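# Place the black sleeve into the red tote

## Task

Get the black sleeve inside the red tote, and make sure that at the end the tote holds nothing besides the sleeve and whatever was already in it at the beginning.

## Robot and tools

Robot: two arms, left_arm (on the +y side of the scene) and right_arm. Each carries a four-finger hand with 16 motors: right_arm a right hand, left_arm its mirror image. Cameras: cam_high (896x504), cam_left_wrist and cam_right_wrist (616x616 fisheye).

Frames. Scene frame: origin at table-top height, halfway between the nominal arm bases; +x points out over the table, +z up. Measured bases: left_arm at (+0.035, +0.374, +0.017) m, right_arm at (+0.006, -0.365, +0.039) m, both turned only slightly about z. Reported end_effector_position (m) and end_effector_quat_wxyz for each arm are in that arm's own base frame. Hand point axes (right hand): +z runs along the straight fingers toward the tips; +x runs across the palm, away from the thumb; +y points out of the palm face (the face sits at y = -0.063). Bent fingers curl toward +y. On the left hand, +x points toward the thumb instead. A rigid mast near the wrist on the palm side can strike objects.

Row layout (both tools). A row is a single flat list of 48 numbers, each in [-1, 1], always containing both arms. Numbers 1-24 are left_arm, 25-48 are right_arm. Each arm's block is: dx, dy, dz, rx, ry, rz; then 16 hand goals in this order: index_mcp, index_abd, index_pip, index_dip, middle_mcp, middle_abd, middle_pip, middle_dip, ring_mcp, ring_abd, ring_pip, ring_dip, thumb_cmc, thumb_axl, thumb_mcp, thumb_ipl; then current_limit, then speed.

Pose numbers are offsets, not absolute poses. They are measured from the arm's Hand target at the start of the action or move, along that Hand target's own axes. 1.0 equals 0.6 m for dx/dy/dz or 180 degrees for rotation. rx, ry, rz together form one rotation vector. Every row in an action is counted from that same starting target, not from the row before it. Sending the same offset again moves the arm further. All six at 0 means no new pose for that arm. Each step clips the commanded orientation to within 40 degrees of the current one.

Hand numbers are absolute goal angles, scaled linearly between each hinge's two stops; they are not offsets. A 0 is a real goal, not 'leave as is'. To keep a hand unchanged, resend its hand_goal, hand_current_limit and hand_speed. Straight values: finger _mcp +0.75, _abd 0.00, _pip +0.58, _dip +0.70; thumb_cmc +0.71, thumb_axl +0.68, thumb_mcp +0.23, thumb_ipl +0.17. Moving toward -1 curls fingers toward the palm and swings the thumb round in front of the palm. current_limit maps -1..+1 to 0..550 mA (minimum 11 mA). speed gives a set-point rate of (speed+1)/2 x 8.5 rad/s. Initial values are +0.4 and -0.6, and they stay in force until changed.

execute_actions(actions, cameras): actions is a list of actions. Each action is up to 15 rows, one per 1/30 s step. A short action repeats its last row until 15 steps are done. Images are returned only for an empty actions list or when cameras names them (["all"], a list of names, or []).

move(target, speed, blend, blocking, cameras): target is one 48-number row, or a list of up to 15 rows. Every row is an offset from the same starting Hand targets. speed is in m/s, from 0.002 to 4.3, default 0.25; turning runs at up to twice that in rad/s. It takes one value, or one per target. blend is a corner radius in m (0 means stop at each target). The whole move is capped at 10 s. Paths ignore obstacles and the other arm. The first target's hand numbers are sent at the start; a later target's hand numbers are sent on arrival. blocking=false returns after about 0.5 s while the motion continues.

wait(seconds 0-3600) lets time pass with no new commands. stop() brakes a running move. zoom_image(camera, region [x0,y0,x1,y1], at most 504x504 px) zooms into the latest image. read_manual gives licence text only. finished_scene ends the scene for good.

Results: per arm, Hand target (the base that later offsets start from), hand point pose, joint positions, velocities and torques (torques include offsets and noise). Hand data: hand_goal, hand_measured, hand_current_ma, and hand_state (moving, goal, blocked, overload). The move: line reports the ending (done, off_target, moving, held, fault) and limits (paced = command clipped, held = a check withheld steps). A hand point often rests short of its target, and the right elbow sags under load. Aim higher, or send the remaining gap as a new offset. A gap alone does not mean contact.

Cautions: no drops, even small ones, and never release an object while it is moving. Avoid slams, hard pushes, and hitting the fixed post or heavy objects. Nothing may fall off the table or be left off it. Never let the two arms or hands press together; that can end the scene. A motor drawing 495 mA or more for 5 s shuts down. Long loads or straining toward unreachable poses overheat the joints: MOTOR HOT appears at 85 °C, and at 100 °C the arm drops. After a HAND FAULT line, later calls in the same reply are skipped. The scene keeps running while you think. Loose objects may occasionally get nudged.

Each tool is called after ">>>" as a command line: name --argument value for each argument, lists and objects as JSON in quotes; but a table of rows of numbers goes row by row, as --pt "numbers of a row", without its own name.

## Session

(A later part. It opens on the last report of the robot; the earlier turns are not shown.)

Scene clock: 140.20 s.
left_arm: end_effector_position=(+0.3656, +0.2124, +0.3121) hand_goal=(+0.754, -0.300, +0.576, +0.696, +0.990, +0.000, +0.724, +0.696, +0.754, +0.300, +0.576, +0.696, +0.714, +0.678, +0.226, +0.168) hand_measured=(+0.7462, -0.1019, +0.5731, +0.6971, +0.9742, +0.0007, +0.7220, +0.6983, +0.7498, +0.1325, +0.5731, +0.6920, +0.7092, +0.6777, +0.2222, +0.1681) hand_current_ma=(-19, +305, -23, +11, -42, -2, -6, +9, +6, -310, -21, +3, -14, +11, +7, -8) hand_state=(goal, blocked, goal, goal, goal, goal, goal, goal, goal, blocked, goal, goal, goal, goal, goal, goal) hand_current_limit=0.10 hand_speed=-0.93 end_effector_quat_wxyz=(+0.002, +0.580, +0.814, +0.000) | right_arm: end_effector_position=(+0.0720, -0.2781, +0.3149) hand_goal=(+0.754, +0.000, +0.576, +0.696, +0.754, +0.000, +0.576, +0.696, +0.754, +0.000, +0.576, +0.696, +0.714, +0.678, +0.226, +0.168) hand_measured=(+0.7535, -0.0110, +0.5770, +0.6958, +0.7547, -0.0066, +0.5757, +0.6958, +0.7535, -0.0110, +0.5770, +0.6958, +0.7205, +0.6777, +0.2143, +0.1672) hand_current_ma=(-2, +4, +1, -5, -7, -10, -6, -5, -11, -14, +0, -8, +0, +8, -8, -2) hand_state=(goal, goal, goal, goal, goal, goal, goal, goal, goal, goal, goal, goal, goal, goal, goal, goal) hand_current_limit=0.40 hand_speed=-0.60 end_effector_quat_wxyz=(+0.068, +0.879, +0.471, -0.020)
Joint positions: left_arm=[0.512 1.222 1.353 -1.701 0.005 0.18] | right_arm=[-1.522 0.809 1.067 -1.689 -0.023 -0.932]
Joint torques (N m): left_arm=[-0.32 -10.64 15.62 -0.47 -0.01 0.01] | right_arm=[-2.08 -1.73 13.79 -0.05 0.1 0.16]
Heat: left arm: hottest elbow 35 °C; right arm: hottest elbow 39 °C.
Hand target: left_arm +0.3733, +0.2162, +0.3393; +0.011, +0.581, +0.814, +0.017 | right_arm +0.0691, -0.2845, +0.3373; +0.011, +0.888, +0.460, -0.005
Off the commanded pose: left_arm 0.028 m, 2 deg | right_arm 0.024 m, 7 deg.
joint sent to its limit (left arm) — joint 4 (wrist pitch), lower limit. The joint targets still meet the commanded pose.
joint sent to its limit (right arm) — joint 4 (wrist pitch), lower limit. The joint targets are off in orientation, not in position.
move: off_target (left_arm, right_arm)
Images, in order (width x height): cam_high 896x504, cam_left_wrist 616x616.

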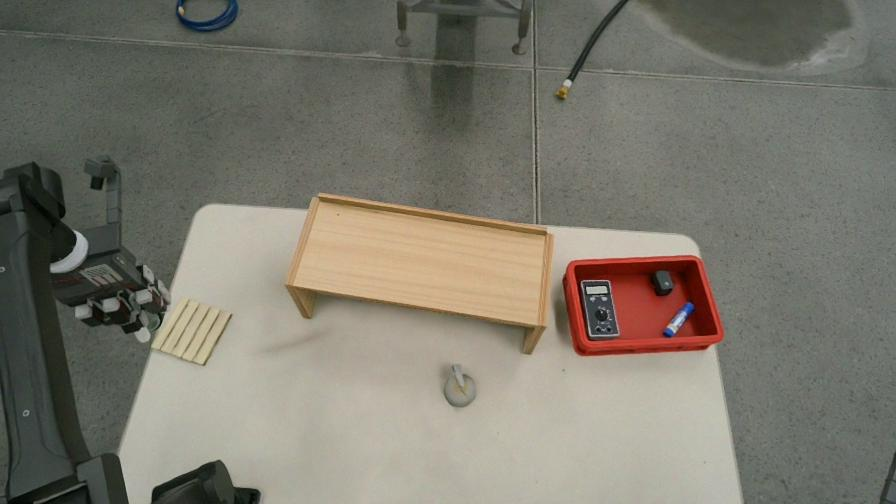

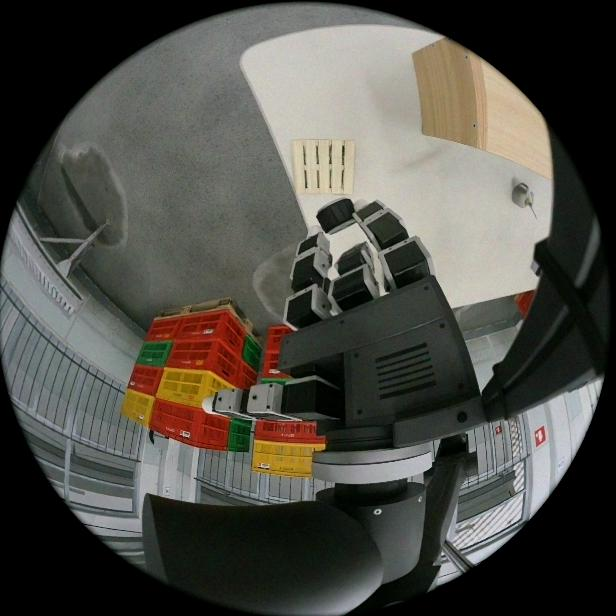

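>>> move --pt "-0.4083 -0.0955 -0.0047 -0.0004 -0.0079 0.1943 0.754 -0.3 0.576 0.696 0.99 0 0.723 0.696 0.754 0.3 0.576 0.696 0.714 0.678 0.226 0.168 0.1 -0.93 0 0 0 0 0 0 0.754 0 0.576 0.696 0.754 0 0.576 0.696 0.754 0 0.576 0.696 0.714 0.678 0.226 0.168 0.4 -0.6" --pt "-0.7448 -0.2627 -0.0122 -0.0007 -0.0146 0.3608 0.754 -0.3 0.576 0.696 0.99 0 0.723 0.696 0.754 0.3 0.576 0.696 0.714 0.678 0.226 0.168 0.1 -0.93 0 0 0 0 0 0 0.754 0 0.576 0.696 0.754 0 0.576 0.696 0.754 0 0.576 0.696 0.714 0.678 0.226 0.168 0.4 -0.6" --speed 0.2 --blend '[0.04,0]' --cameras '["cam_left_wrist","cam_high"]'

Scene clock: 153.87 s.
left_arm: end_effector_position=(+0.3625, -0.2498, +0.3152) hand_goal=(+0.754, -0.300, +0.576, +0.696, +0.990, +0.000, +0.724, +0.696, +0.754, +0.300, +0.576, +0.696, +0.714, +0.678, +0.226, +0.168) hand_measured=(+0.7474, -0.1019, +0.5731, +0.6958, +0.9742, -0.0052, +0.7220, +0.6983, +0.7498, +0.1340, +0.5731, +0.6920, +0.7092, +0.6777, +0.2222, +0.1681) hand_current_ma=(-19, +292, -13, +8, -28, -17, -11, +10, -1, -305, -2, -11, -15, -1, +1, -1) hand_state=(goal, blocked, goal, goal, goal, goal, goal, goal, goal, blocked, goal, goal, goal, goal, goal, goal) hand_current_limit=0.10 hand_speed=-0.93 end_effector_quat_wxyz=(+0.002, +0.925, +0.380, -0.002) | right_arm: end_effector_position=(+0.0720, -0.2781, +0.3149) hand_goal=(+0.754, +0.000, +0.576, +0.696, +0.754, +0.000, +0.576, +0.696, +0.754, +0.000, +0.576, +0.696, +0.714, +0.678, +0.226, +0.168) hand_measured=(+0.7547, -0.0110, +0.5770, +0.6958, +0.7535, -0.0081, +0.5770, +0.6971, +0.7535, -0.0096, +0.5770, +0.6958, +0.7205, +0.6777, +0.2143, +0.1672) hand_current_ma=(+0, +2, -5, -6, -9, -6, -9, -1, -8, -10, -2, -7, +4, -1, -8, +6) hand_state=(goal, goal, goal, goal, goal, goal, goal, goal, goal, goal, goal, goal, goal, goal, goal, goal) hand_current_limit=0.40 hand_speed=-0.60 end_effector_quat_wxyz=(+0.068, +0.879, +0.471, -0.020)
Joint positions: left_arm=[-0.617 1.268 1.4 -1.702 0.007 0.173] | right_arm=[-1.522 0.809 1.067 -1.689 -0.023 -0.932]
Joint torques (N m): left_arm=[-0.67 -10.99 15.62 -0.43 -0.11 0.09] | right_arm=[-1.96 -1.67 13.79 -0.01 0.11 0.16]
Heat: left arm: hottest elbow 35 °C; right arm: hottest elbow 41 °C.
Hand target: left_arm +0.3694, -0.2578, +0.3396; +0.019, +0.927, +0.374, +0.009 | right_arm +0.0692, -0.2845, +0.3373; +0.011, +0.888, +0.460, -0.005
Off the commanded pose: left_arm 0.027 m, 2 deg | right_arm 0.023 m, 7 deg.
joint sent to its limit (left arm) — joint 4 (wrist pitch), lower limit. The joint targets still meet the commanded pose.
joint sent to its limit (right arm) — joint 4 (wrist pitch), lower limit. The joint targets are off in orientation, not in position.
move: off_target (left_arm)
Images, in order (width x height): cam_high 896x504, cam_left_wrist 616x616.

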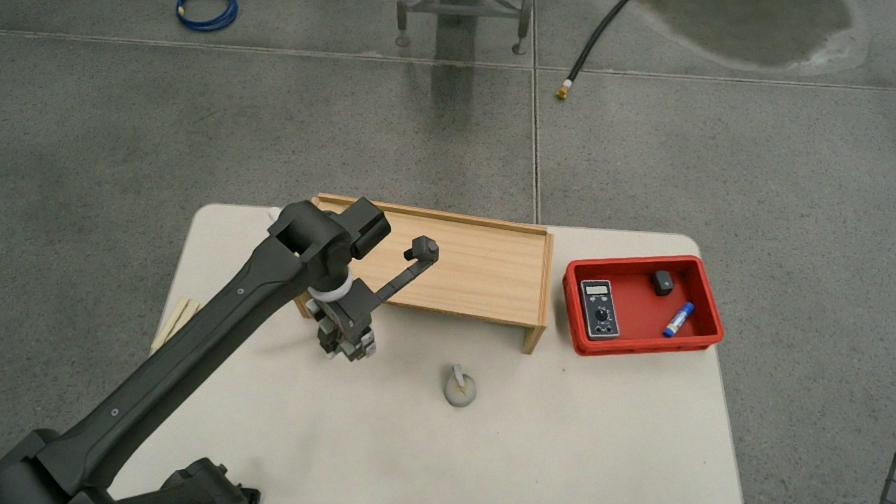

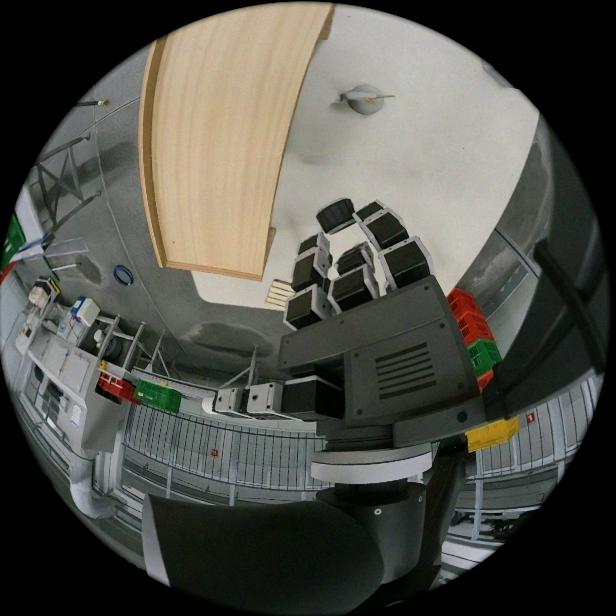

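>>> move --pt "-0.5893 0.384 0.0147 -0.0004 -0.0075 0.1793 0.754 -0.3 0.576 0.696 0.99 0 0.723 0.696 0.754 0.3 0.576 0.696 0.714 0.678 0.226 0.168 0.1 -0.93 0 0 0 0 0 0 0.754 0 0.576 0.696 0.754 0 0.576 0.696 0.754 0 0.576 0.696 0.714 0.678 0.226 0.168 0.4 -0.6" --pt "-0.5898 0.3757 0.2145 -0.0004 -0.0075 0.1793 0.754 -0.3 0.576 0.696 0.99 0 0.723 0.696 0.754 0.3 0.576 0.696 0.714 0.678 0.226 0.168 0.1 -0.93 0 0 0 0 0 0 0.754 0 0.576 0.696 0.754 0 0.576 0.696 0.754 0 0.576 0.696 0.714 0.678 0.226 0.168 0.4 -0.6" --speed 0.2 --blend '[0.04,0]' --cameras '["all"]'

>>> zoom_image --camera "cam_left_wrist" --region '[260, 140, 420, 300]'

>>> zoom_image --camera "cam_high" --region '[440, 280, 680, 480]'

Scene clock: 158.87 s.
left_arm: end_effector_position=(+0.2766, -0.6647, +0.2080) hand_goal=(+0.754, -0.300, +0.576, +0.696, +0.990, +0.000, +0.724, +0.696, +0.754, +0.300, +0.576, +0.696, +0.714, +0.678, +0.226, +0.168) hand_measured=(+0.7474, -0.1019, +0.5718, +0.6958, +0.9742, +0.0021, +0.7220, +0.6971, +0.7498, +0.1340, +0.5731, +0.6971, +0.7092, +0.6777, +0.2222, +0.1672) hand_current_ma=(-25, +309, -15, +11, -51, -9, -1, +10, -7, -297, -7, +0, -12, +3, -5, -8) hand_state=(goal, blocked, goal, goal, goal, goal, goal, goal, goal, blocked, goal, goal, goal, goal, goal, goal) hand_current_limit=0.10 hand_speed=-0.93 end_effector_quat_wxyz=(+0.007, +0.994, +0.108, -0.001) | right_arm: end_effector_position=(+0.0720, -0.2781, +0.3149) hand_goal=(+0.754, +0.000, +0.576, +0.696, +0.754, +0.000, +0.576, +0.696, +0.754, +0.000, +0.576, +0.696, +0.714, +0.678, +0.226, +0.168) hand_measured=(+0.7535, -0.0096, +0.5782, +0.6958, +0.7523, -0.0081, +0.5770, +0.6971, +0.7523, -0.0096, +0.5757, +0.6958, +0.7205, +0.6777, +0.2133, +0.1681) hand_current_ma=(+3, -1, -4, -4, -12, -14, -5, -4, -9, -7, +8, -6, +3, +7, -7, -3) hand_state=(goal, goal, goal, goal, goal, goal, goal, goal, goal, goal, goal, goal, goal, goal, goal, goal) hand_current_limit=0.40 hand_speed=-0.60 end_effector_quat_wxyz=(+0.068, +0.879, +0.471, -0.020)
Joint positions: left_arm=[-1.186 2.02 2.052 -1.59 0.005 0.169] | right_arm=[-1.522 0.809 1.067 -1.689 -0.023 -0.932]
Joint torques (N m): left_arm=[-0.5 -26.11 11.33 0.36 -0.03 0.1] | right_arm=[-2.08 -1.9 13.82 -0.03 0.11 0.16]
Heat: left arm: hottest elbow 36 °C; right arm: hottest elbow 42 °C.
Hand target: left_arm +0.2751, -0.6691, +0.2197; +0.021, +0.995, +0.102, +0.003 | right_arm +0.0692, -0.2845, +0.3373; +0.011, +0.888, +0.460, -0.005
Off the commanded pose: left_arm 0.013 m, 2 deg | right_arm 0.023 m, 7 deg.
joint sent to its limit (right arm) — joint 4 (wrist pitch), lower limit. The joint targets are off in orientation, not in position.
move: off_target (left_arm)

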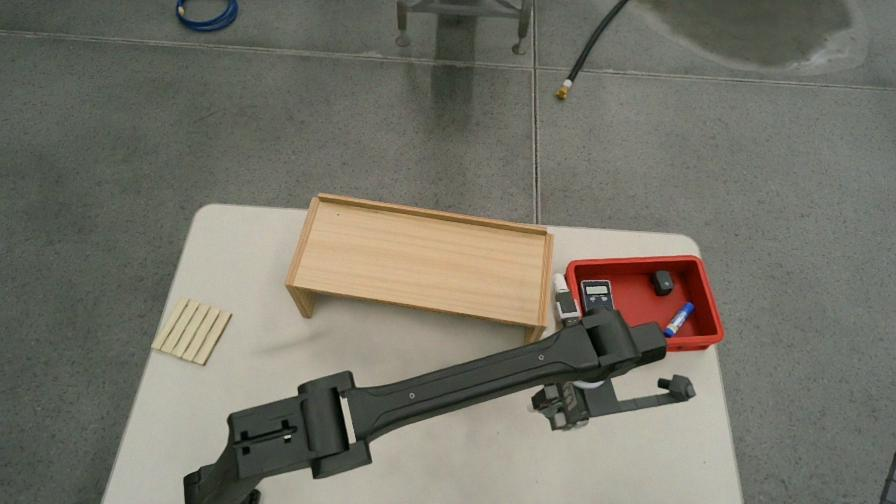

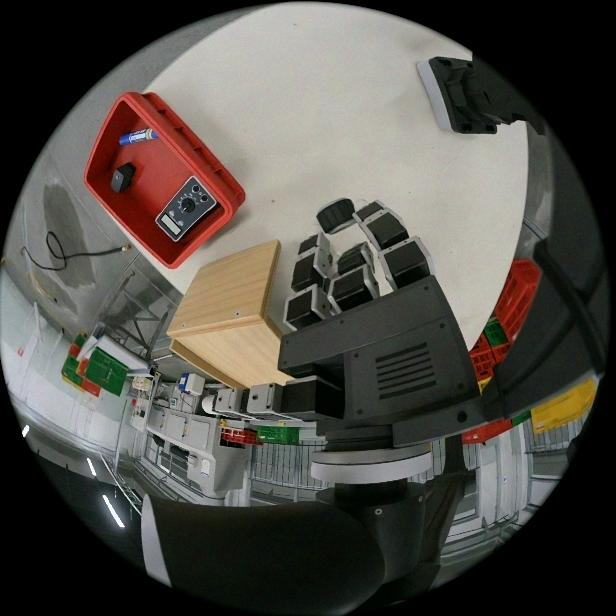

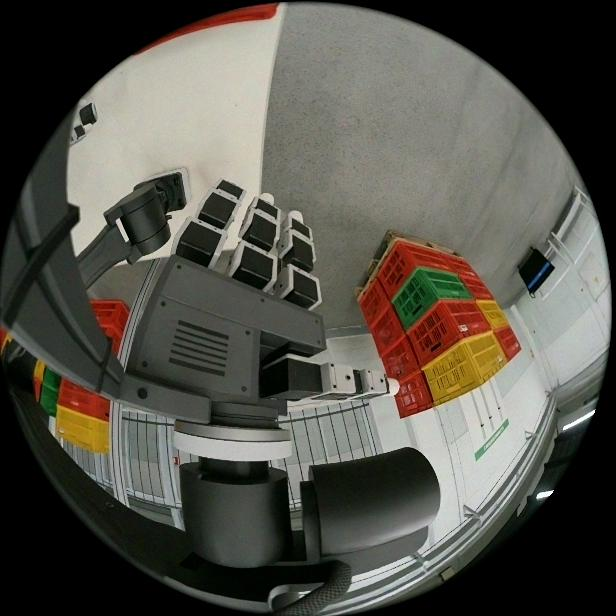

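Scaled by 3.150 from the camera's image (finer frame: 880x880).

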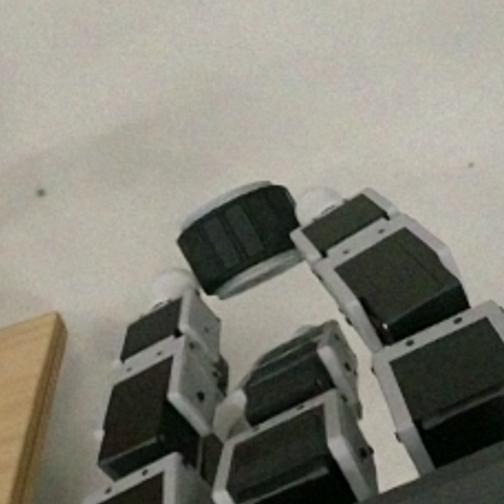

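Scaled by 2.100 from the camera's image (finer frame: 1280x720).

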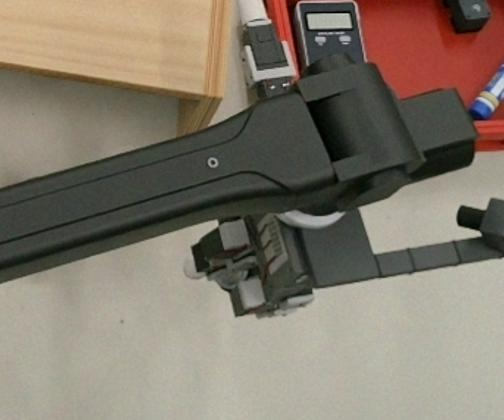

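>>> move --target '[-0.0002,-0.0055,0.1299,0,0,0,0.754,-0.3,0.576,0.696,0.99,0,0.723,0.696,0.754,0.3,0.576,0.696,0.714,0.678,0.226,0.168,0.1,-0.93,0,0,0,0,0,0,0.754,0,0.576,0.696,0.754,0,0.576,0.696,0.754,0,0.576,0.696,0.714,0.678,0.226,0.168,0.4,-0.6]' --speed 0.08 --cameras '["cam_left_wrist","cam_high"]'

>>> zoom_image --camera "cam_left_wrist" --region '[260, 140, 420, 300]'

>>> zoom_image --camera "cam_high" --region '[500, 360, 620, 460]'

Scene clock: 161.93 s.
left_arm: end_effector_position=(+0.2765, -0.6655, +0.1443) hand_goal=(+0.754, -0.300, +0.576, +0.696, +0.990, +0.000, +0.724, +0.696, +0.754, +0.300, +0.576, +0.696, +0.714, +0.678, +0.226, +0.168) hand_measured=(+0.7486, -0.1019, +0.5808, +0.7022, +0.9742, -0.0008, +0.7220, +0.6983, +0.7474, +0.1355, +0.5731, +0.7009, +0.7180, +0.6767, +0.2222, +0.1672) hand_current_ma=(-18, +302, +3, +14, -43, +5, -2, +19, -7, -304, -10, +9, -1, -9, -3, -12) hand_state=(goal, blocked, goal, goal, goal, goal, goal, goal, goal, blocked, goal, goal, goal, goal, goal, goal) hand_current_limit=0.10 hand_speed=-0.93 end_effector_quat_wxyz=(+0.018, +0.994, +0.107, +0.002) | right_arm: end_effector_position=(+0.0720, -0.2781, +0.3149) hand_goal=(+0.754, +0.000, +0.576, +0.696, +0.754, +0.000, +0.576, +0.696, +0.754, +0.000, +0.576, +0.696, +0.714, +0.678, +0.226, +0.168) hand_measured=(+0.7535, -0.0110, +0.5757, +0.6945, +0.7523, -0.0081, +0.5770, +0.6971, +0.7535, -0.0096, +0.5770, +0.6958, +0.7205, +0.6767, +0.2133, +0.1672) hand_current_ma=(+2, +1, +1, -4, -9, -12, -4, -6, -11, -18, +6, -4, +1, +2, -9, +1) hand_state=(goal, goal, goal, goal, goal, goal, goal, goal, goal, goal, goal, goal, goal, goal, goal, goal) hand_current_limit=0.40 hand_speed=-0.60 end_effector_quat_wxyz=(+0.068, +0.879, +0.471, -0.020)
Joint positions: left_arm=[-1.186 2.017 1.874 -1.394 0.007 0.169] | right_arm=[-1.522 0.809 1.067 -1.689 -0.023 -0.932]
Joint torques (N m): left_arm=[-0.56 -24.76 10.41 0.44 -0.1 0.1] | right_arm=[-2.02 -1.79 13.83 -0.05 0.11 0.16]
Heat: left arm: hottest elbow 36 °C; right arm: hottest elbow 42 °C.
Hand target: left_arm +0.2751, -0.6692, +0.1418; +0.021, +0.995, +0.102, +0.003 | right_arm +0.0692, -0.2845, +0.3373; +0.011, +0.888, +0.460, -0.005
Off the commanded pose: left_arm 0.005 m, 1 deg | right_arm 0.023 m, 7 deg.
joint sent to its limit (right arm) — joint 4 (wrist pitch), lower limit. The joint targets are off in orientation, not in position.
move: done
Images, in order (width x height): cam_high 896x504, cam_left_wrist 616x616.

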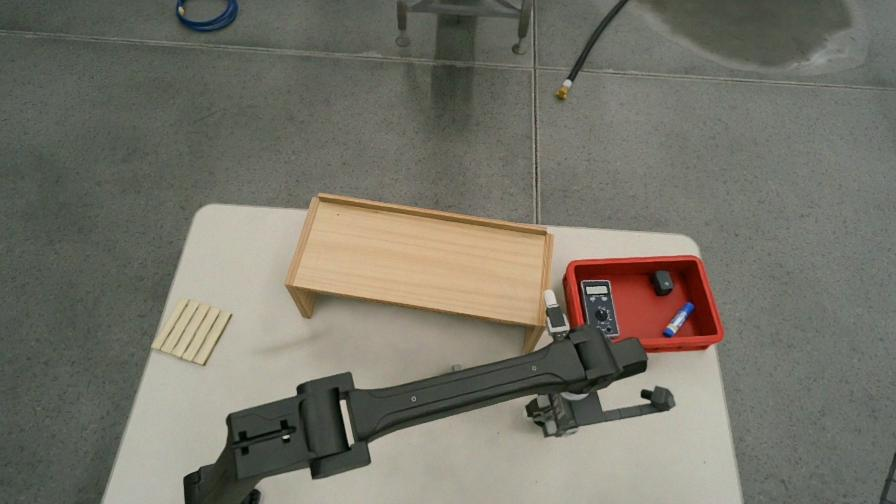

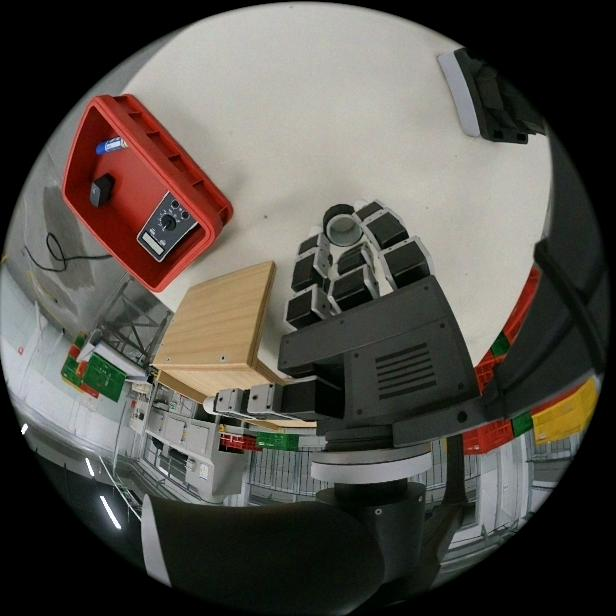

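Scaled by 3.150 from the camera's image (finer frame: 880x880).

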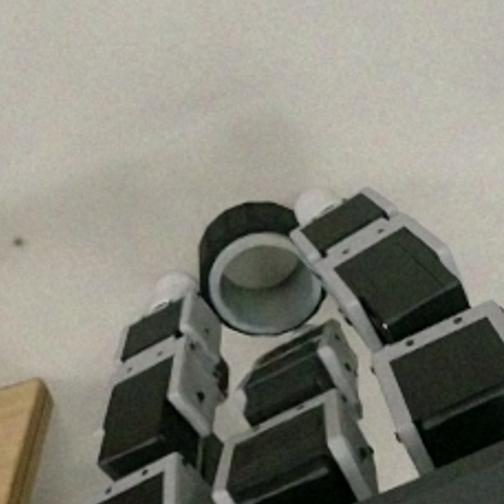

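Scaled by 4.200 from the camera's image (finer frame: 1280x720).

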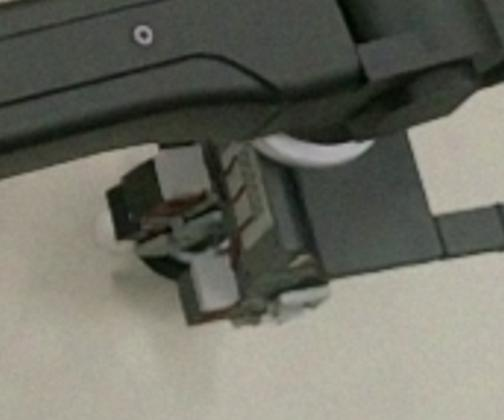

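>>> move --pt "0 0 0 0 0 0 0.754 -0.1 0.576 0.696 0.99 0 0.723 0.696 0.754 0.13 0.576 0.696 0.714 0.678 0.226 0.168 0.1 -0.9 0 0 0 0 0 0 0.754 0 0.576 0.696 0.754 0 0.576 0.696 0.754 0 0.576 0.696 0.714 0.678 0.226 0.168 0.4 -0.6" --pt "0 0 0 0 0 0 0.754 0.12 0.576 0.696 0.99 0 0.723 0.696 0.754 -0.12 0.576 0.696 0.714 0.678 0.226 0.168 0.1 -0.9 0 0 0 0 0 0 0.754 0 0.576 0.696 0.754 0 0.576 0.696 0.754 0 0.576 0.696 0.714 0.678 0.226 0.168 0.4 -0.6" --speed 0.05 --cameras '["cam_left_wrist"]'

>>> zoom_image --camera "cam_left_wrist" --region '[260, 140, 420, 300]'

Scene clock: 165.10 s.
left_arm: end_effector_position=(+0.2765, -0.6655, +0.1443) hand_goal=(+0.754, +0.120, +0.576, +0.696, +0.990, +0.000, +0.724, +0.696, +0.754, -0.120, +0.576, +0.696, +0.714, +0.678, +0.226, +0.168) hand_measured=(+0.7486, +0.1135, +0.5795, +0.7009, +0.9742, +0.0007, +0.7220, +0.6971, +0.7486, -0.1121, +0.5718, +0.7009, +0.7192, +0.6767, +0.2222, +0.1672) hand_current_ma=(-5, -17, -3, +14, -49, -6, -2, +17, +2, -4, -1, +19, -7, +5, -6, -16) hand_state=(goal, goal, goal, goal, goal, goal, goal, goal, goal, goal, goal, goal, goal, goal, goal, goal) hand_current_limit=0.10 hand_speed=-0.90 end_effector_quat_wxyz=(+0.018, +0.994, +0.107, +0.002) | right_arm: end_effector_position=(+0.0720, -0.2781, +0.3149) hand_goal=(+0.754, +0.000, +0.576, +0.696, +0.754, +0.000, +0.576, +0.696, +0.754, +0.000, +0.576, +0.696, +0.714, +0.678, +0.226, +0.168) hand_measured=(+0.7535, -0.0110, +0.5770, +0.6958, +0.7535, -0.0081, +0.5782, +0.6958, +0.7523, -0.0110, +0.5770, +0.6958, +0.7205, +0.6777, +0.2133, +0.1681) hand_current_ma=(+0, +1, +0, +1, -12, -17, -9, -1, -10, -12, +3, -4, +0, +8, -7, +2) hand_state=(goal, goal, goal, goal, goal, goal, goal, goal, goal, goal, goal, goal, goal, goal, goal, goal) hand_current_limit=0.40 hand_speed=-0.60 end_effector_quat_wxyz=(+0.068, +0.879, +0.471, -0.020)
Joint positions: left_arm=[-1.186 2.017 1.874 -1.394 0.007 0.169] | right_arm=[-1.522 0.809 1.067 -1.689 -0.023 -0.932]
Joint torques (N m): left_arm=[-0.56 -24.76 10.47 0.46 -0.1 0.1] | right_arm=[-2.08 -1.85 13.79 -0.03 0.1 0.16]
Heat: left arm: hottest elbow 35 °C; right arm: hottest elbow 43 °C.
Hand target: left_arm +0.2751, -0.6692, +0.1418; +0.021, +0.995, +0.102, +0.003 | right_arm +0.0692, -0.2845, +0.3373; +0.011, +0.888, +0.460, -0.005
Off the commanded pose: left_arm 0.005 m, 1 deg | right_arm 0.023 m, 7 deg.
joint sent to its limit (right arm) — joint 4 (wrist pitch), lower limit. The joint targets are off in orientation, not in position.
move: done

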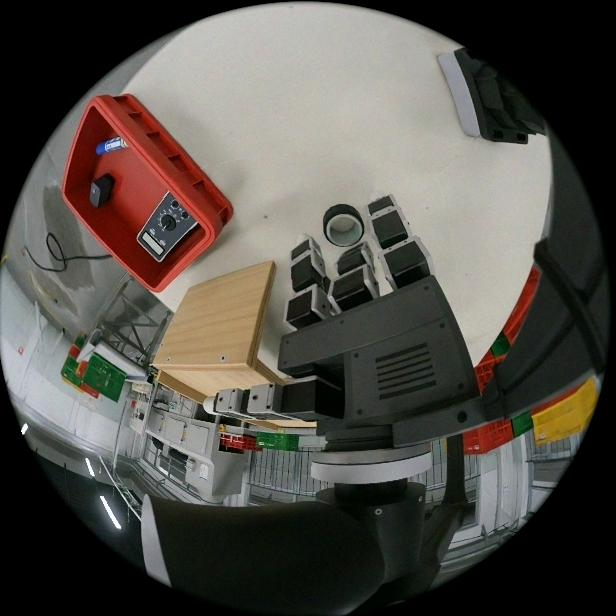

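Scaled by 3.150 from the camera's image (finer frame: 880x880).

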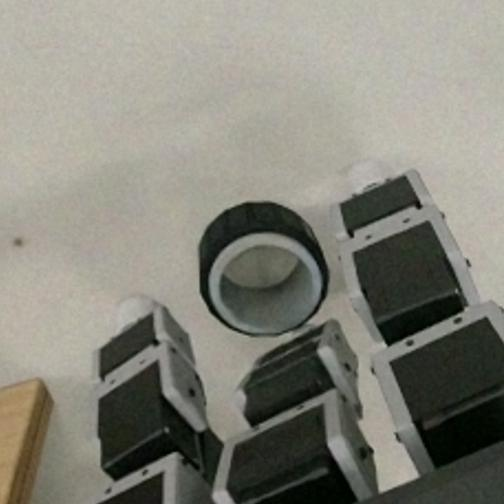

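>>> move --pt "0.0006 0.0141 -0.333 0 0 0 0.754 0.12 0.576 0.696 0.99 0 0.723 0.696 0.754 -0.12 0.576 0.696 0.714 0.678 0.226 0.168 0.1 -0.9 0 0 0 0 0 0 0.754 0.17 0.576 0.696 0.97 0 0.97 0.97 0.754 -0.17 0.576 0.696 0.714 0.678 0.226 0.168 0.4 -0.6" --pt "0.2935 -0.6262 -0.3562 0.0003 0.0076 -0.1793 0.754 0.12 0.576 0.696 0.99 0 0.723 0.696 0.754 -0.12 0.576 0.696 0.714 0.678 0.226 0.168 0.1 -0.9 0.3533 0.119 -0.005 -0.0032 0.0025 -0.1666 0.754 0.17 0.576 0.696 0.97 0 0.97 0.97 0.754 -0.17 0.576 0.696 0.714 0.678 0.226 0.168 0.4 -0.6" --pt "0.4167 -0.9817 -0.3715 0.0006 0.0147 -0.3458 0.754 0.12 0.576 0.696 0.99 0 0.723 0.696 0.754 -0.12 0.576 0.696 0.714 0.678 0.226 0.168 0.1 -0.9 0.8692 -0.0513 0.1283 -0.0067 0.0052 -0.351 0.754 0.17 0.576 0.696 0.97 0 0.97 0.97 0.754 -0.17 0.576 0.696 0.714 0.678 0.226 0.168 0.4 -0.6" --speed 0.22 --blend '[0.03,0.03,0]' --cameras '["all"]'

>>> zoom_image --camera "cam_right_wrist" --region '[180, 120, 340, 280]'

>>> zoom_image --camera "cam_high" --region '[500, 340, 640, 440]'

Scene clock: 178.07 s.
left_arm: end_effector_position=(+0.4022, -0.0354, +0.3363) hand_goal=(+0.754, +0.120, +0.576, +0.696, +0.990, +0.000, +0.724, +0.696, +0.754, -0.120, +0.576, +0.696, +0.714, +0.678, +0.226, +0.168) hand_measured=(+0.7498, +0.1135, +0.5718, +0.6996, +0.9742, -0.0008, +0.7220, +0.6983, +0.7486, -0.1121, +0.5718, +0.6996, +0.7192, +0.6777, +0.2222, +0.1681) hand_current_ma=(-15, +0, -20, +22, -44, +0, +12, +12, +5, +20, -1, +23, +9, -8, -3, -14) hand_state=(goal, goal, goal, goal, goal, goal, goal, goal, goal, goal, goal, goal, goal, goal, goal, goal) hand_current_limit=0.10 hand_speed=-0.90 end_effector_quat_wxyz=(+0.024, +0.797, +0.603, +0.023) | right_arm: end_effector_position=(+0.3308, +0.1487, +0.2274) hand_goal=(+0.754, +0.170, +0.576, +0.696, +0.970, +0.000, +0.970, +0.970, +0.754, -0.170, +0.576, +0.696, +0.714, +0.678, +0.226, +0.168) hand_measured=(+0.7535, +0.1399, +0.5757, +0.6958, +0.9392, -0.0081, +0.9452, +0.9595, +0.7535, -0.1546, +0.5757, +0.6958, +0.7129, +0.6777, +0.2133, +0.1672) hand_current_ma=(-1, -13, -2, -5, -39, -10, -31, -12, -7, +4, +0, -2, -9, +1, -9, -2) hand_state=(goal, blocked, goal, goal, blocked, goal, blocked, goal, goal, goal, goal, goal, goal, goal, goal, goal) hand_current_limit=0.40 hand_speed=-0.60 end_effector_quat_wxyz=(-0.004, +0.513, +0.858, -0.023)
Joint positions: left_arm=[-0.104 1.14 1.336 -1.701 0.004 0.172] | right_arm=[0.494 1.088 1.037 -1.563 0.016 0.001]
Joint torques (N m): left_arm=[0.26 -9.7 10.82 -0.29 -0.05 0.09] | right_arm=[-0.97 -6.3 13.42 0.44 0.32 0.14]
Heat: left arm: hottest elbow 35 °C; right arm: hottest elbow 43 °C.
Hand target: left_arm +0.3986, -0.0332, +0.3402; +0.016, +0.799, +0.602, +0.014 | right_arm +0.3452, +0.1572, +0.2501; +0.012, +0.516, +0.857, +0.002
Off the commanded pose: left_arm 0.006 m, 1 deg | right_arm 0.028 m, 3 deg.
joint sent to its limit (left arm) — joint 4 (wrist pitch), lower limit. The joint targets still meet the commanded pose.
move: off_target (right_arm); blend cut to 0 m at target 1

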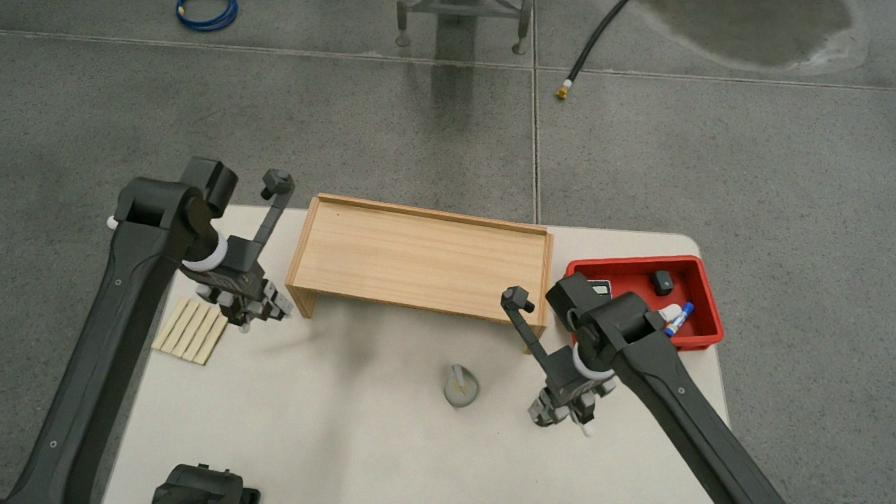

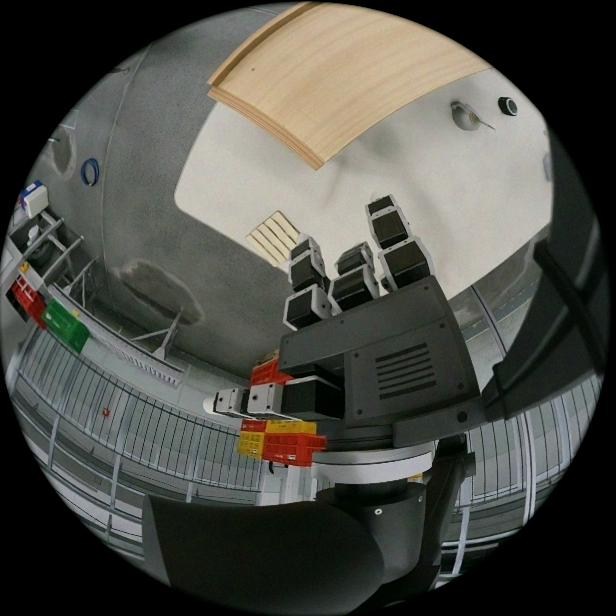

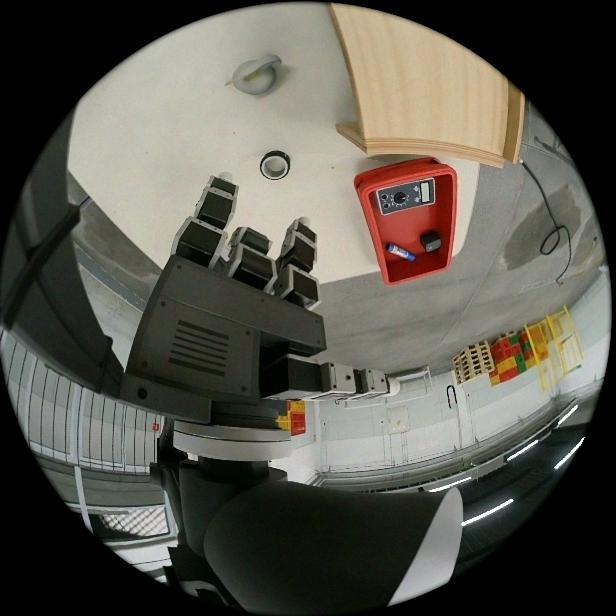

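Scaled by 3.150 from the camera's image (finer frame: 880x880).

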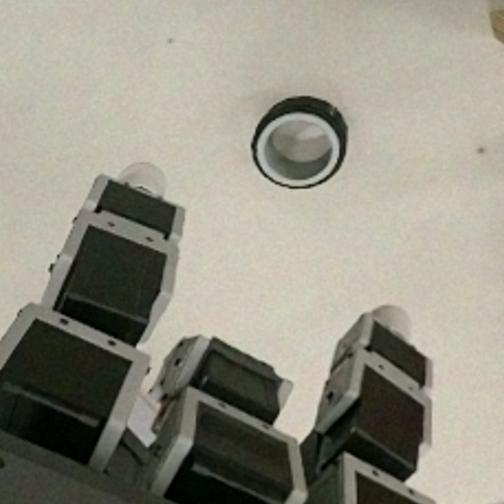

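Scaled by 3.600 from the camera's image (finer frame: 1280x720).

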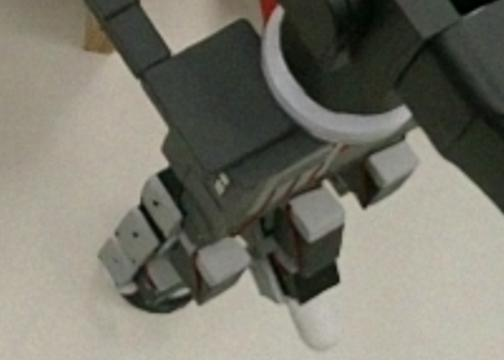

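>>> move --target '[0,0,0,0,0,0,0.754,0.12,0.576,0.696,0.99,0,0.723,0.696,0.754,-0.12,0.576,0.696,0.714,0.678,0.226,0.168,0.1,-0.9,0.0043,-0.0205,0.133,0,0,0,0.754,0.17,0.576,0.696,0.99,0,0.97,0.97,0.754,-0.17,0.576,0.696,0.714,0.678,0.226,0.168,0.4,-0.6]' --speed 0.12 --cameras '["cam_right_wrist","cam_high"]'

>>> zoom_image --camera "cam_right_wrist" --region '[180, 120, 340, 280]'

>>> zoom_image --camera "cam_high" --region '[500, 340, 640, 440]'

Scene clock: 182.03 s.
left_arm: end_effector_position=(+0.4022, -0.0354, +0.3363) hand_goal=(+0.754, +0.120, +0.576, +0.696, +0.990, +0.000, +0.724, +0.696, +0.754, -0.120, +0.576, +0.696, +0.714, +0.678, +0.226, +0.168) hand_measured=(+0.7474, +0.1135, +0.5705, +0.6996, +0.9742, +0.0007, +0.7220, +0.6983, +0.7486, -0.1121, +0.5718, +0.6996, +0.7180, +0.6777, +0.2222, +0.1681) hand_current_ma=(-13, -16, -15, +10, -44, -1, +2, +10, -8, +16, -21, +28, +8, -2, +1, -20) hand_state=(goal, goal, goal, goal, goal, goal, goal, goal, goal, goal, goal, goal, goal, goal, goal, goal) hand_current_limit=0.10 hand_speed=-0.90 end_effector_quat_wxyz=(+0.024, +0.797, +0.603, +0.023) | right_arm: end_effector_position=(+0.3343, +0.1511, +0.1706) hand_goal=(+0.754, +0.170, +0.576, +0.696, +0.990, +0.000, +0.970, +0.970, +0.754, -0.170, +0.576, +0.696, +0.714, +0.678, +0.226, +0.168) hand_measured=(+0.7535, +0.1399, +0.5770, +0.6958, +0.9380, -0.0081, +0.9452, +0.9595, +0.7523, -0.1546, +0.5770, +0.6958, +0.7154, +0.6767, +0.2143, +0.1681) hand_current_ma=(+1, -10, +4, -9, -64, -14, -26, -4, -8, +1, +3, -4, -2, +8, -10, +1) hand_state=(goal, blocked, goal, goal, blocked, goal, blocked, goal, goal, goal, goal, goal, goal, goal, goal, goal) hand_current_limit=0.40 hand_speed=-0.60 end_effector_quat_wxyz=(+0.009, +0.514, +0.858, -0.001)
Joint positions: left_arm=[-0.104 1.14 1.336 -1.701 0.004 0.173] | right_arm=[0.497 1.088 0.876 -1.353 0.016 0.006]
Joint torques (N m): left_arm=[0.32 -9.76 10.84 -0.28 -0.05 0.1] | right_arm=[-0.91 -6.59 8.72 0.36 0.31 0.2]
Heat: left arm: hottest elbow 34 °C; right arm: hottest elbow 43 °C.
Hand target: left_arm +0.3986, -0.0332, +0.3402; +0.016, +0.799, +0.602, +0.014 | right_arm +0.3348, +0.1530, +0.1700; +0.012, +0.515, +0.857, +0.002
Off the commanded pose: left_arm 0.006 m, 1 deg | right_arm 0.002 m, 1 deg.
joint sent to its limit (left arm) — joint 4 (wrist pitch), lower limit. The joint targets still meet the commanded pose.
move: done
Images, in order (width x height): cam_high 896x504, cam_right_wrist 616x616.

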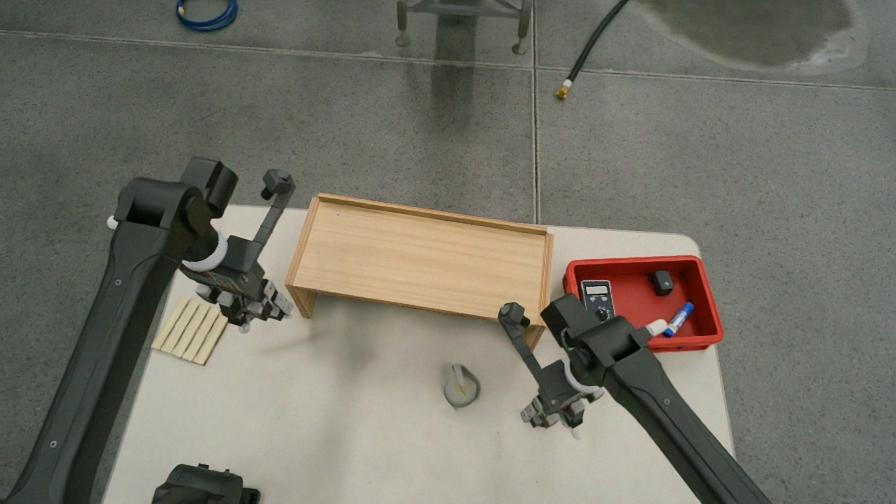

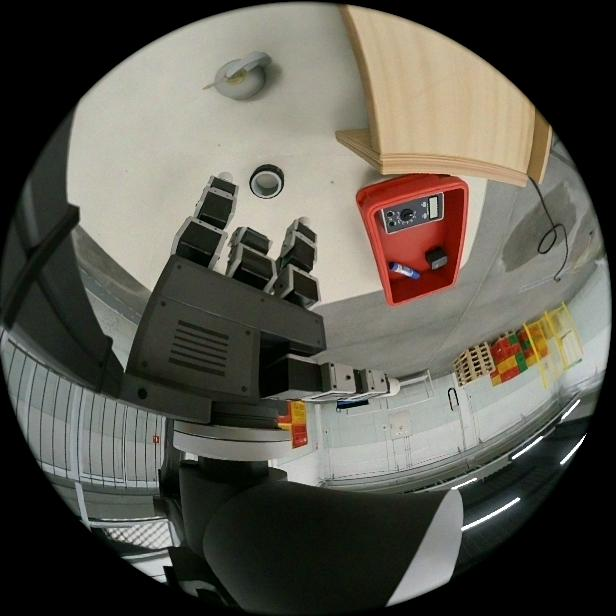

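Scaled by 3.150 from the camera's image (finer frame: 880x880).

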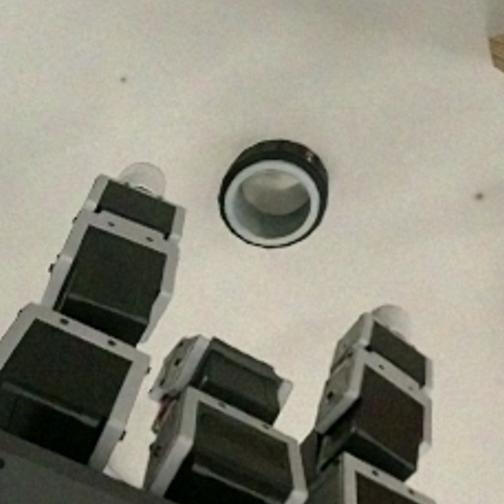

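Scaled by 3.600 from the camera's image (finer frame: 1280x720).

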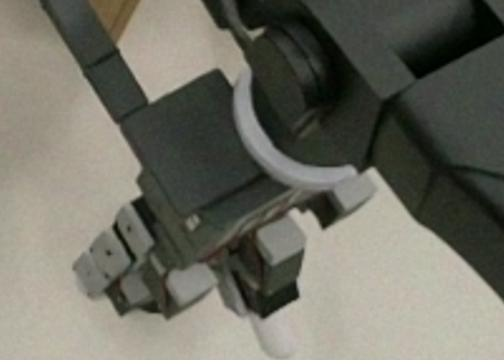

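>>> move --target '[0,0,0,0,0,0,0.754,0.12,0.576,0.696,0.99,0,0.723,0.696,0.754,-0.12,0.576,0.696,0.714,0.678,0.226,0.168,0.1,-0.9,0.004,-0.0125,0.109,0,0,0,0.754,0.17,0.576,0.696,0.99,0,0.97,0.97,0.754,-0.17,0.576,0.696,0.714,0.678,0.226,0.168,0.4,-0.6]' --speed 0.1 --cameras '["cam_right_wrist","cam_high"]'

>>> zoom_image --camera "cam_right_wrist" --region '[180, 120, 340, 280]'

>>> zoom_image --camera "cam_high" --region '[500, 340, 640, 440]'

Scene clock: 185.83 s.
left_arm: end_effector_position=(+0.4022, -0.0354, +0.3363) hand_goal=(+0.754, +0.120, +0.576, +0.696, +0.990, +0.000, +0.724, +0.696, +0.754, -0.120, +0.576, +0.696, +0.714, +0.678, +0.226, +0.168) hand_measured=(+0.7486, +0.1135, +0.5705, +0.7009, +0.9742, +0.0007, +0.7220, +0.6971, +0.7486, -0.1136, +0.5718, +0.6996, +0.7180, +0.6777, +0.2222, +0.1681) hand_current_ma=(-16, -7, -20, +3, -39, -4, -7, +2, +5, +15, -23, +12, +12, -3, -6, +5) hand_state=(goal, goal, goal, goal, goal, goal, goal, goal, goal, goal, goal, goal, goal, goal, goal, goal) hand_current_limit=0.10 hand_speed=-0.90 end_effector_quat_wxyz=(+0.024, +0.797, +0.603, +0.023) | right_arm: end_effector_position=(+0.3280, +0.1490, +0.1072) hand_goal=(+0.754, +0.170, +0.576, +0.696, +0.990, +0.000, +0.970, +0.970, +0.754, -0.170, +0.576, +0.696, +0.714, +0.678, +0.226, +0.168) hand_measured=(+0.7535, +0.1413, +0.5770, +0.6958, +0.9380, -0.0081, +0.9452, +0.9595, +0.7535, -0.1546, +0.5770, +0.6958, +0.7142, +0.6777, +0.2143, +0.1672) hand_current_ma=(+1, -16, +0, -6, -66, -8, -28, -9, -6, +6, +0, -2, -5, +9, -9, +2) hand_state=(goal, blocked, goal, goal, blocked, goal, blocked, goal, goal, goal, goal, goal, goal, goal, goal, goal) hand_current_limit=0.40 hand_speed=-0.60 end_effector_quat_wxyz=(+0.010, +0.514, +0.858, +0.001)
Joint positions: left_arm=[-0.104 1.14 1.336 -1.701 0.004 0.173] | right_arm=[0.501 1.124 0.726 -1.16 0.017 0.01]
Joint torques (N m): left_arm=[0.32 -9.76 10.82 -0.29 -0.05 0.1] | right_arm=[-1.03 -5.83 8.32 0.53 0.31 0.15]
Heat: left arm: hottest elbow 34 °C; right arm: hottest elbow 43 °C.
Hand target: left_arm +0.3986, -0.0332, +0.3402; +0.016, +0.799, +0.602, +0.014 | right_arm +0.3285, +0.1509, +0.1046; +0.012, +0.515, +0.857, +0.001
Off the commanded pose: left_arm 0.006 m, 1 deg | right_arm 0.003 m, 0 deg.
joint sent to its limit (left arm) — joint 4 (wrist pitch), lower limit. The joint targets still meet the commanded pose.
move: done
Images, in order (width x height): cam_high 896x504, cam_right_wrist 616x616.

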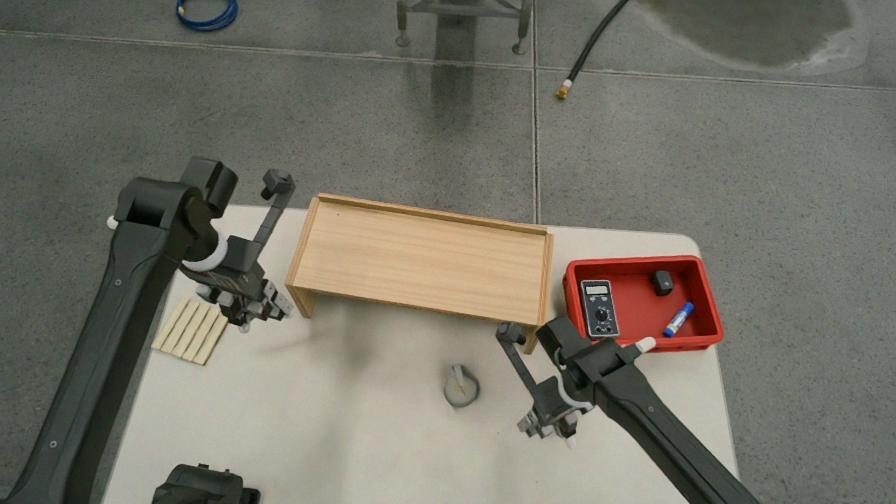

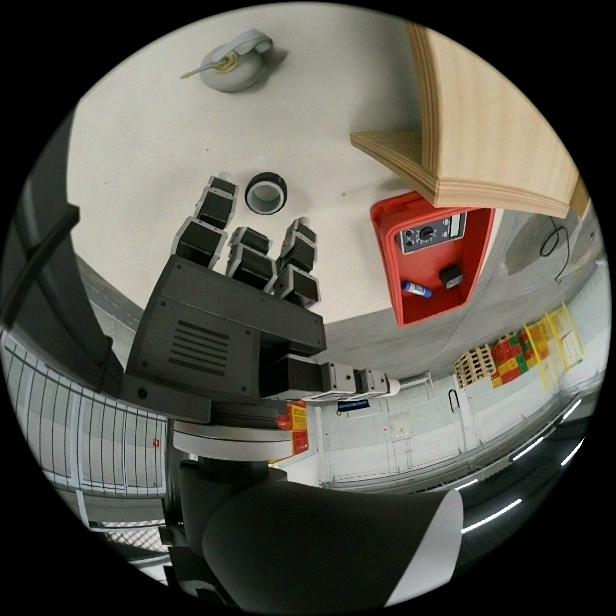

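Scaled by 3.150 from the camera's image (finer frame: 880x880).

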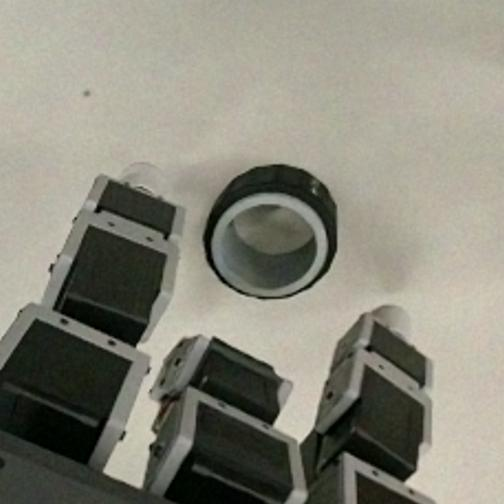

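Scaled by 3.600 from the camera's image (finer frame: 1280x720).

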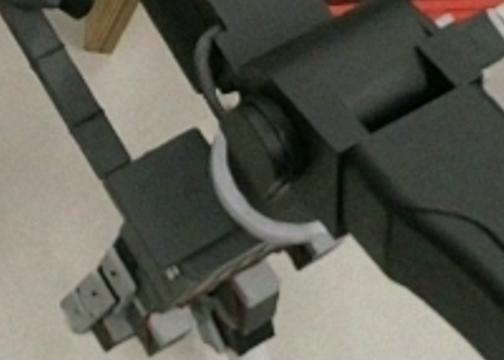

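>>> move --pt "0 0 0 0 0 0 0.754 0.12 0.576 0.696 0.99 0 0.723 0.696 0.754 -0.12 0.576 0.696 0.714 0.678 0.226 0.168 0.1 -0.9 0.0005 -0.0004 0.0277 0 0 0 0.754 0.17 0.576 0.696 0.99 0 0.97 0.97 0.754 -0.17 0.576 0.696 0.714 0.678 0.226 0.168 0.4 -0.6" --pt "0 0 0 0 0 0 0.754 0.12 0.576 0.696 0.99 0 0.723 0.696 0.754 -0.12 0.576 0.696 0.714 0.678 0.226 0.168 0.1 -0.9 -0.0015 0.026 -0.0175 -0.0175 0.005 0 0.754 0.17 0.576 0.696 0.99 0 0.97 0.97 0.754 -0.17 0.576 0.696 0.714 0.678 0.226 0.168 0.4 -0.6" --speed 0.05 --cameras '["cam_right_wrist"]'

>>> zoom_image --camera "cam_right_wrist" --region '[180, 120, 340, 280]'

Scene clock: 190.20 s.
left_arm: end_effector_position=(+0.4022, -0.0354, +0.3363) hand_goal=(+0.754, +0.120, +0.576, +0.696, +0.990, +0.000, +0.724, +0.696, +0.754, -0.120, +0.576, +0.696, +0.714, +0.678, +0.226, +0.168) hand_measured=(+0.7486, +0.1135, +0.5705, +0.7009, +0.9742, +0.0007, +0.7220, +0.6983, +0.7486, -0.1136, +0.5705, +0.7009, +0.7180, +0.6767, +0.2222, +0.1672) hand_current_ma=(-13, -6, -16, +25, -42, -1, -9, +18, -15, +22, -18, +25, +1, +3, +7, -1) hand_state=(goal, goal, goal, goal, goal, goal, goal, goal, goal, goal, goal, goal, goal, goal, goal, goal) hand_current_limit=0.10 hand_speed=-0.90 end_effector_quat_wxyz=(+0.024, +0.797, +0.603, +0.023) | right_arm: end_effector_position=(+0.3277, +0.1508, +0.0943) hand_goal=(+0.754, +0.170, +0.576, +0.696, +0.990, +0.000, +0.970, +0.970, +0.754, -0.170, +0.576, +0.696, +0.714, +0.678, +0.226, +0.168) hand_measured=(+0.7535, +0.1413, +0.5770, +0.6971, +0.9380, -0.0066, +0.9452, +0.9595, +0.7523, -0.1546, +0.5847, +0.7034, +0.7142, +0.6767, +0.2133, +0.1681) hand_current_ma=(-3, -9, -3, -7, -63, -8, -31, -8, -13, +3, +15, +5, -3, +3, -7, -2) hand_state=(goal, blocked, goal, goal, blocked, goal, blocked, goal, goal, goal, goal, goal, goal, goal, goal, goal) hand_current_limit=0.40 hand_speed=-0.60 end_effector_quat_wxyz=(+0.009, +0.514, +0.858, +0.009)
Joint positions: left_arm=[-0.104 1.14 1.336 -1.701 0.004 0.173] | right_arm=[0.501 1.136 0.695 -1.106 0.007 0.01]
Joint torques (N m): left_arm=[0.32 -9.76 10.82 -0.29 -0.05 0.1] | right_arm=[-1.9 -7.36 12.08 -0.12 0.07 0.02]
Heat: left arm: hottest elbow 34 °C; right arm: hottest elbow 42 °C.
Hand target: left_arm +0.3986, -0.0332, +0.3402; +0.016, +0.799, +0.602, +0.014 | right_arm +0.3425, +0.1575, +0.1153; +0.019, +0.515, +0.857, +0.029
Off the commanded pose: left_arm 0.006 m, 1 deg | right_arm 0.027 m, 3 deg.
joint sent to its limit (left arm) — joint 4 (wrist pitch), lower limit. The joint targets still meet the commanded pose.
move: off_target (right_arm)

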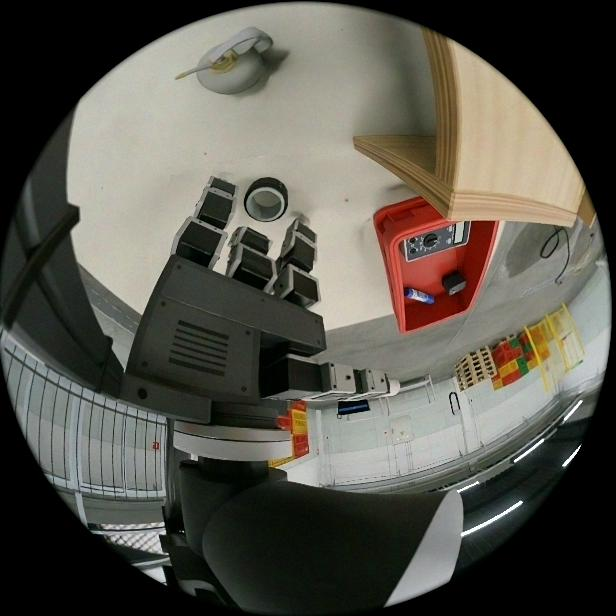

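Scaled by 3.150 from the camera's image (finer frame: 880x880).

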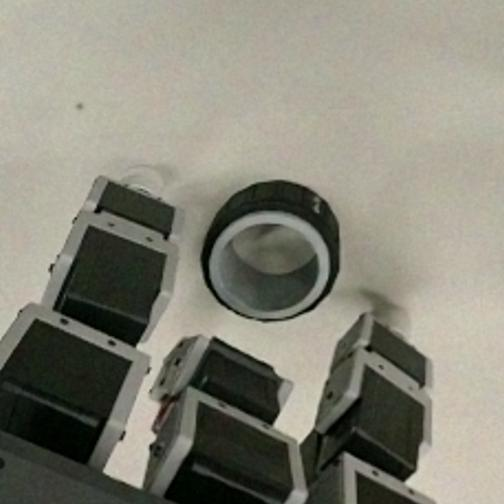

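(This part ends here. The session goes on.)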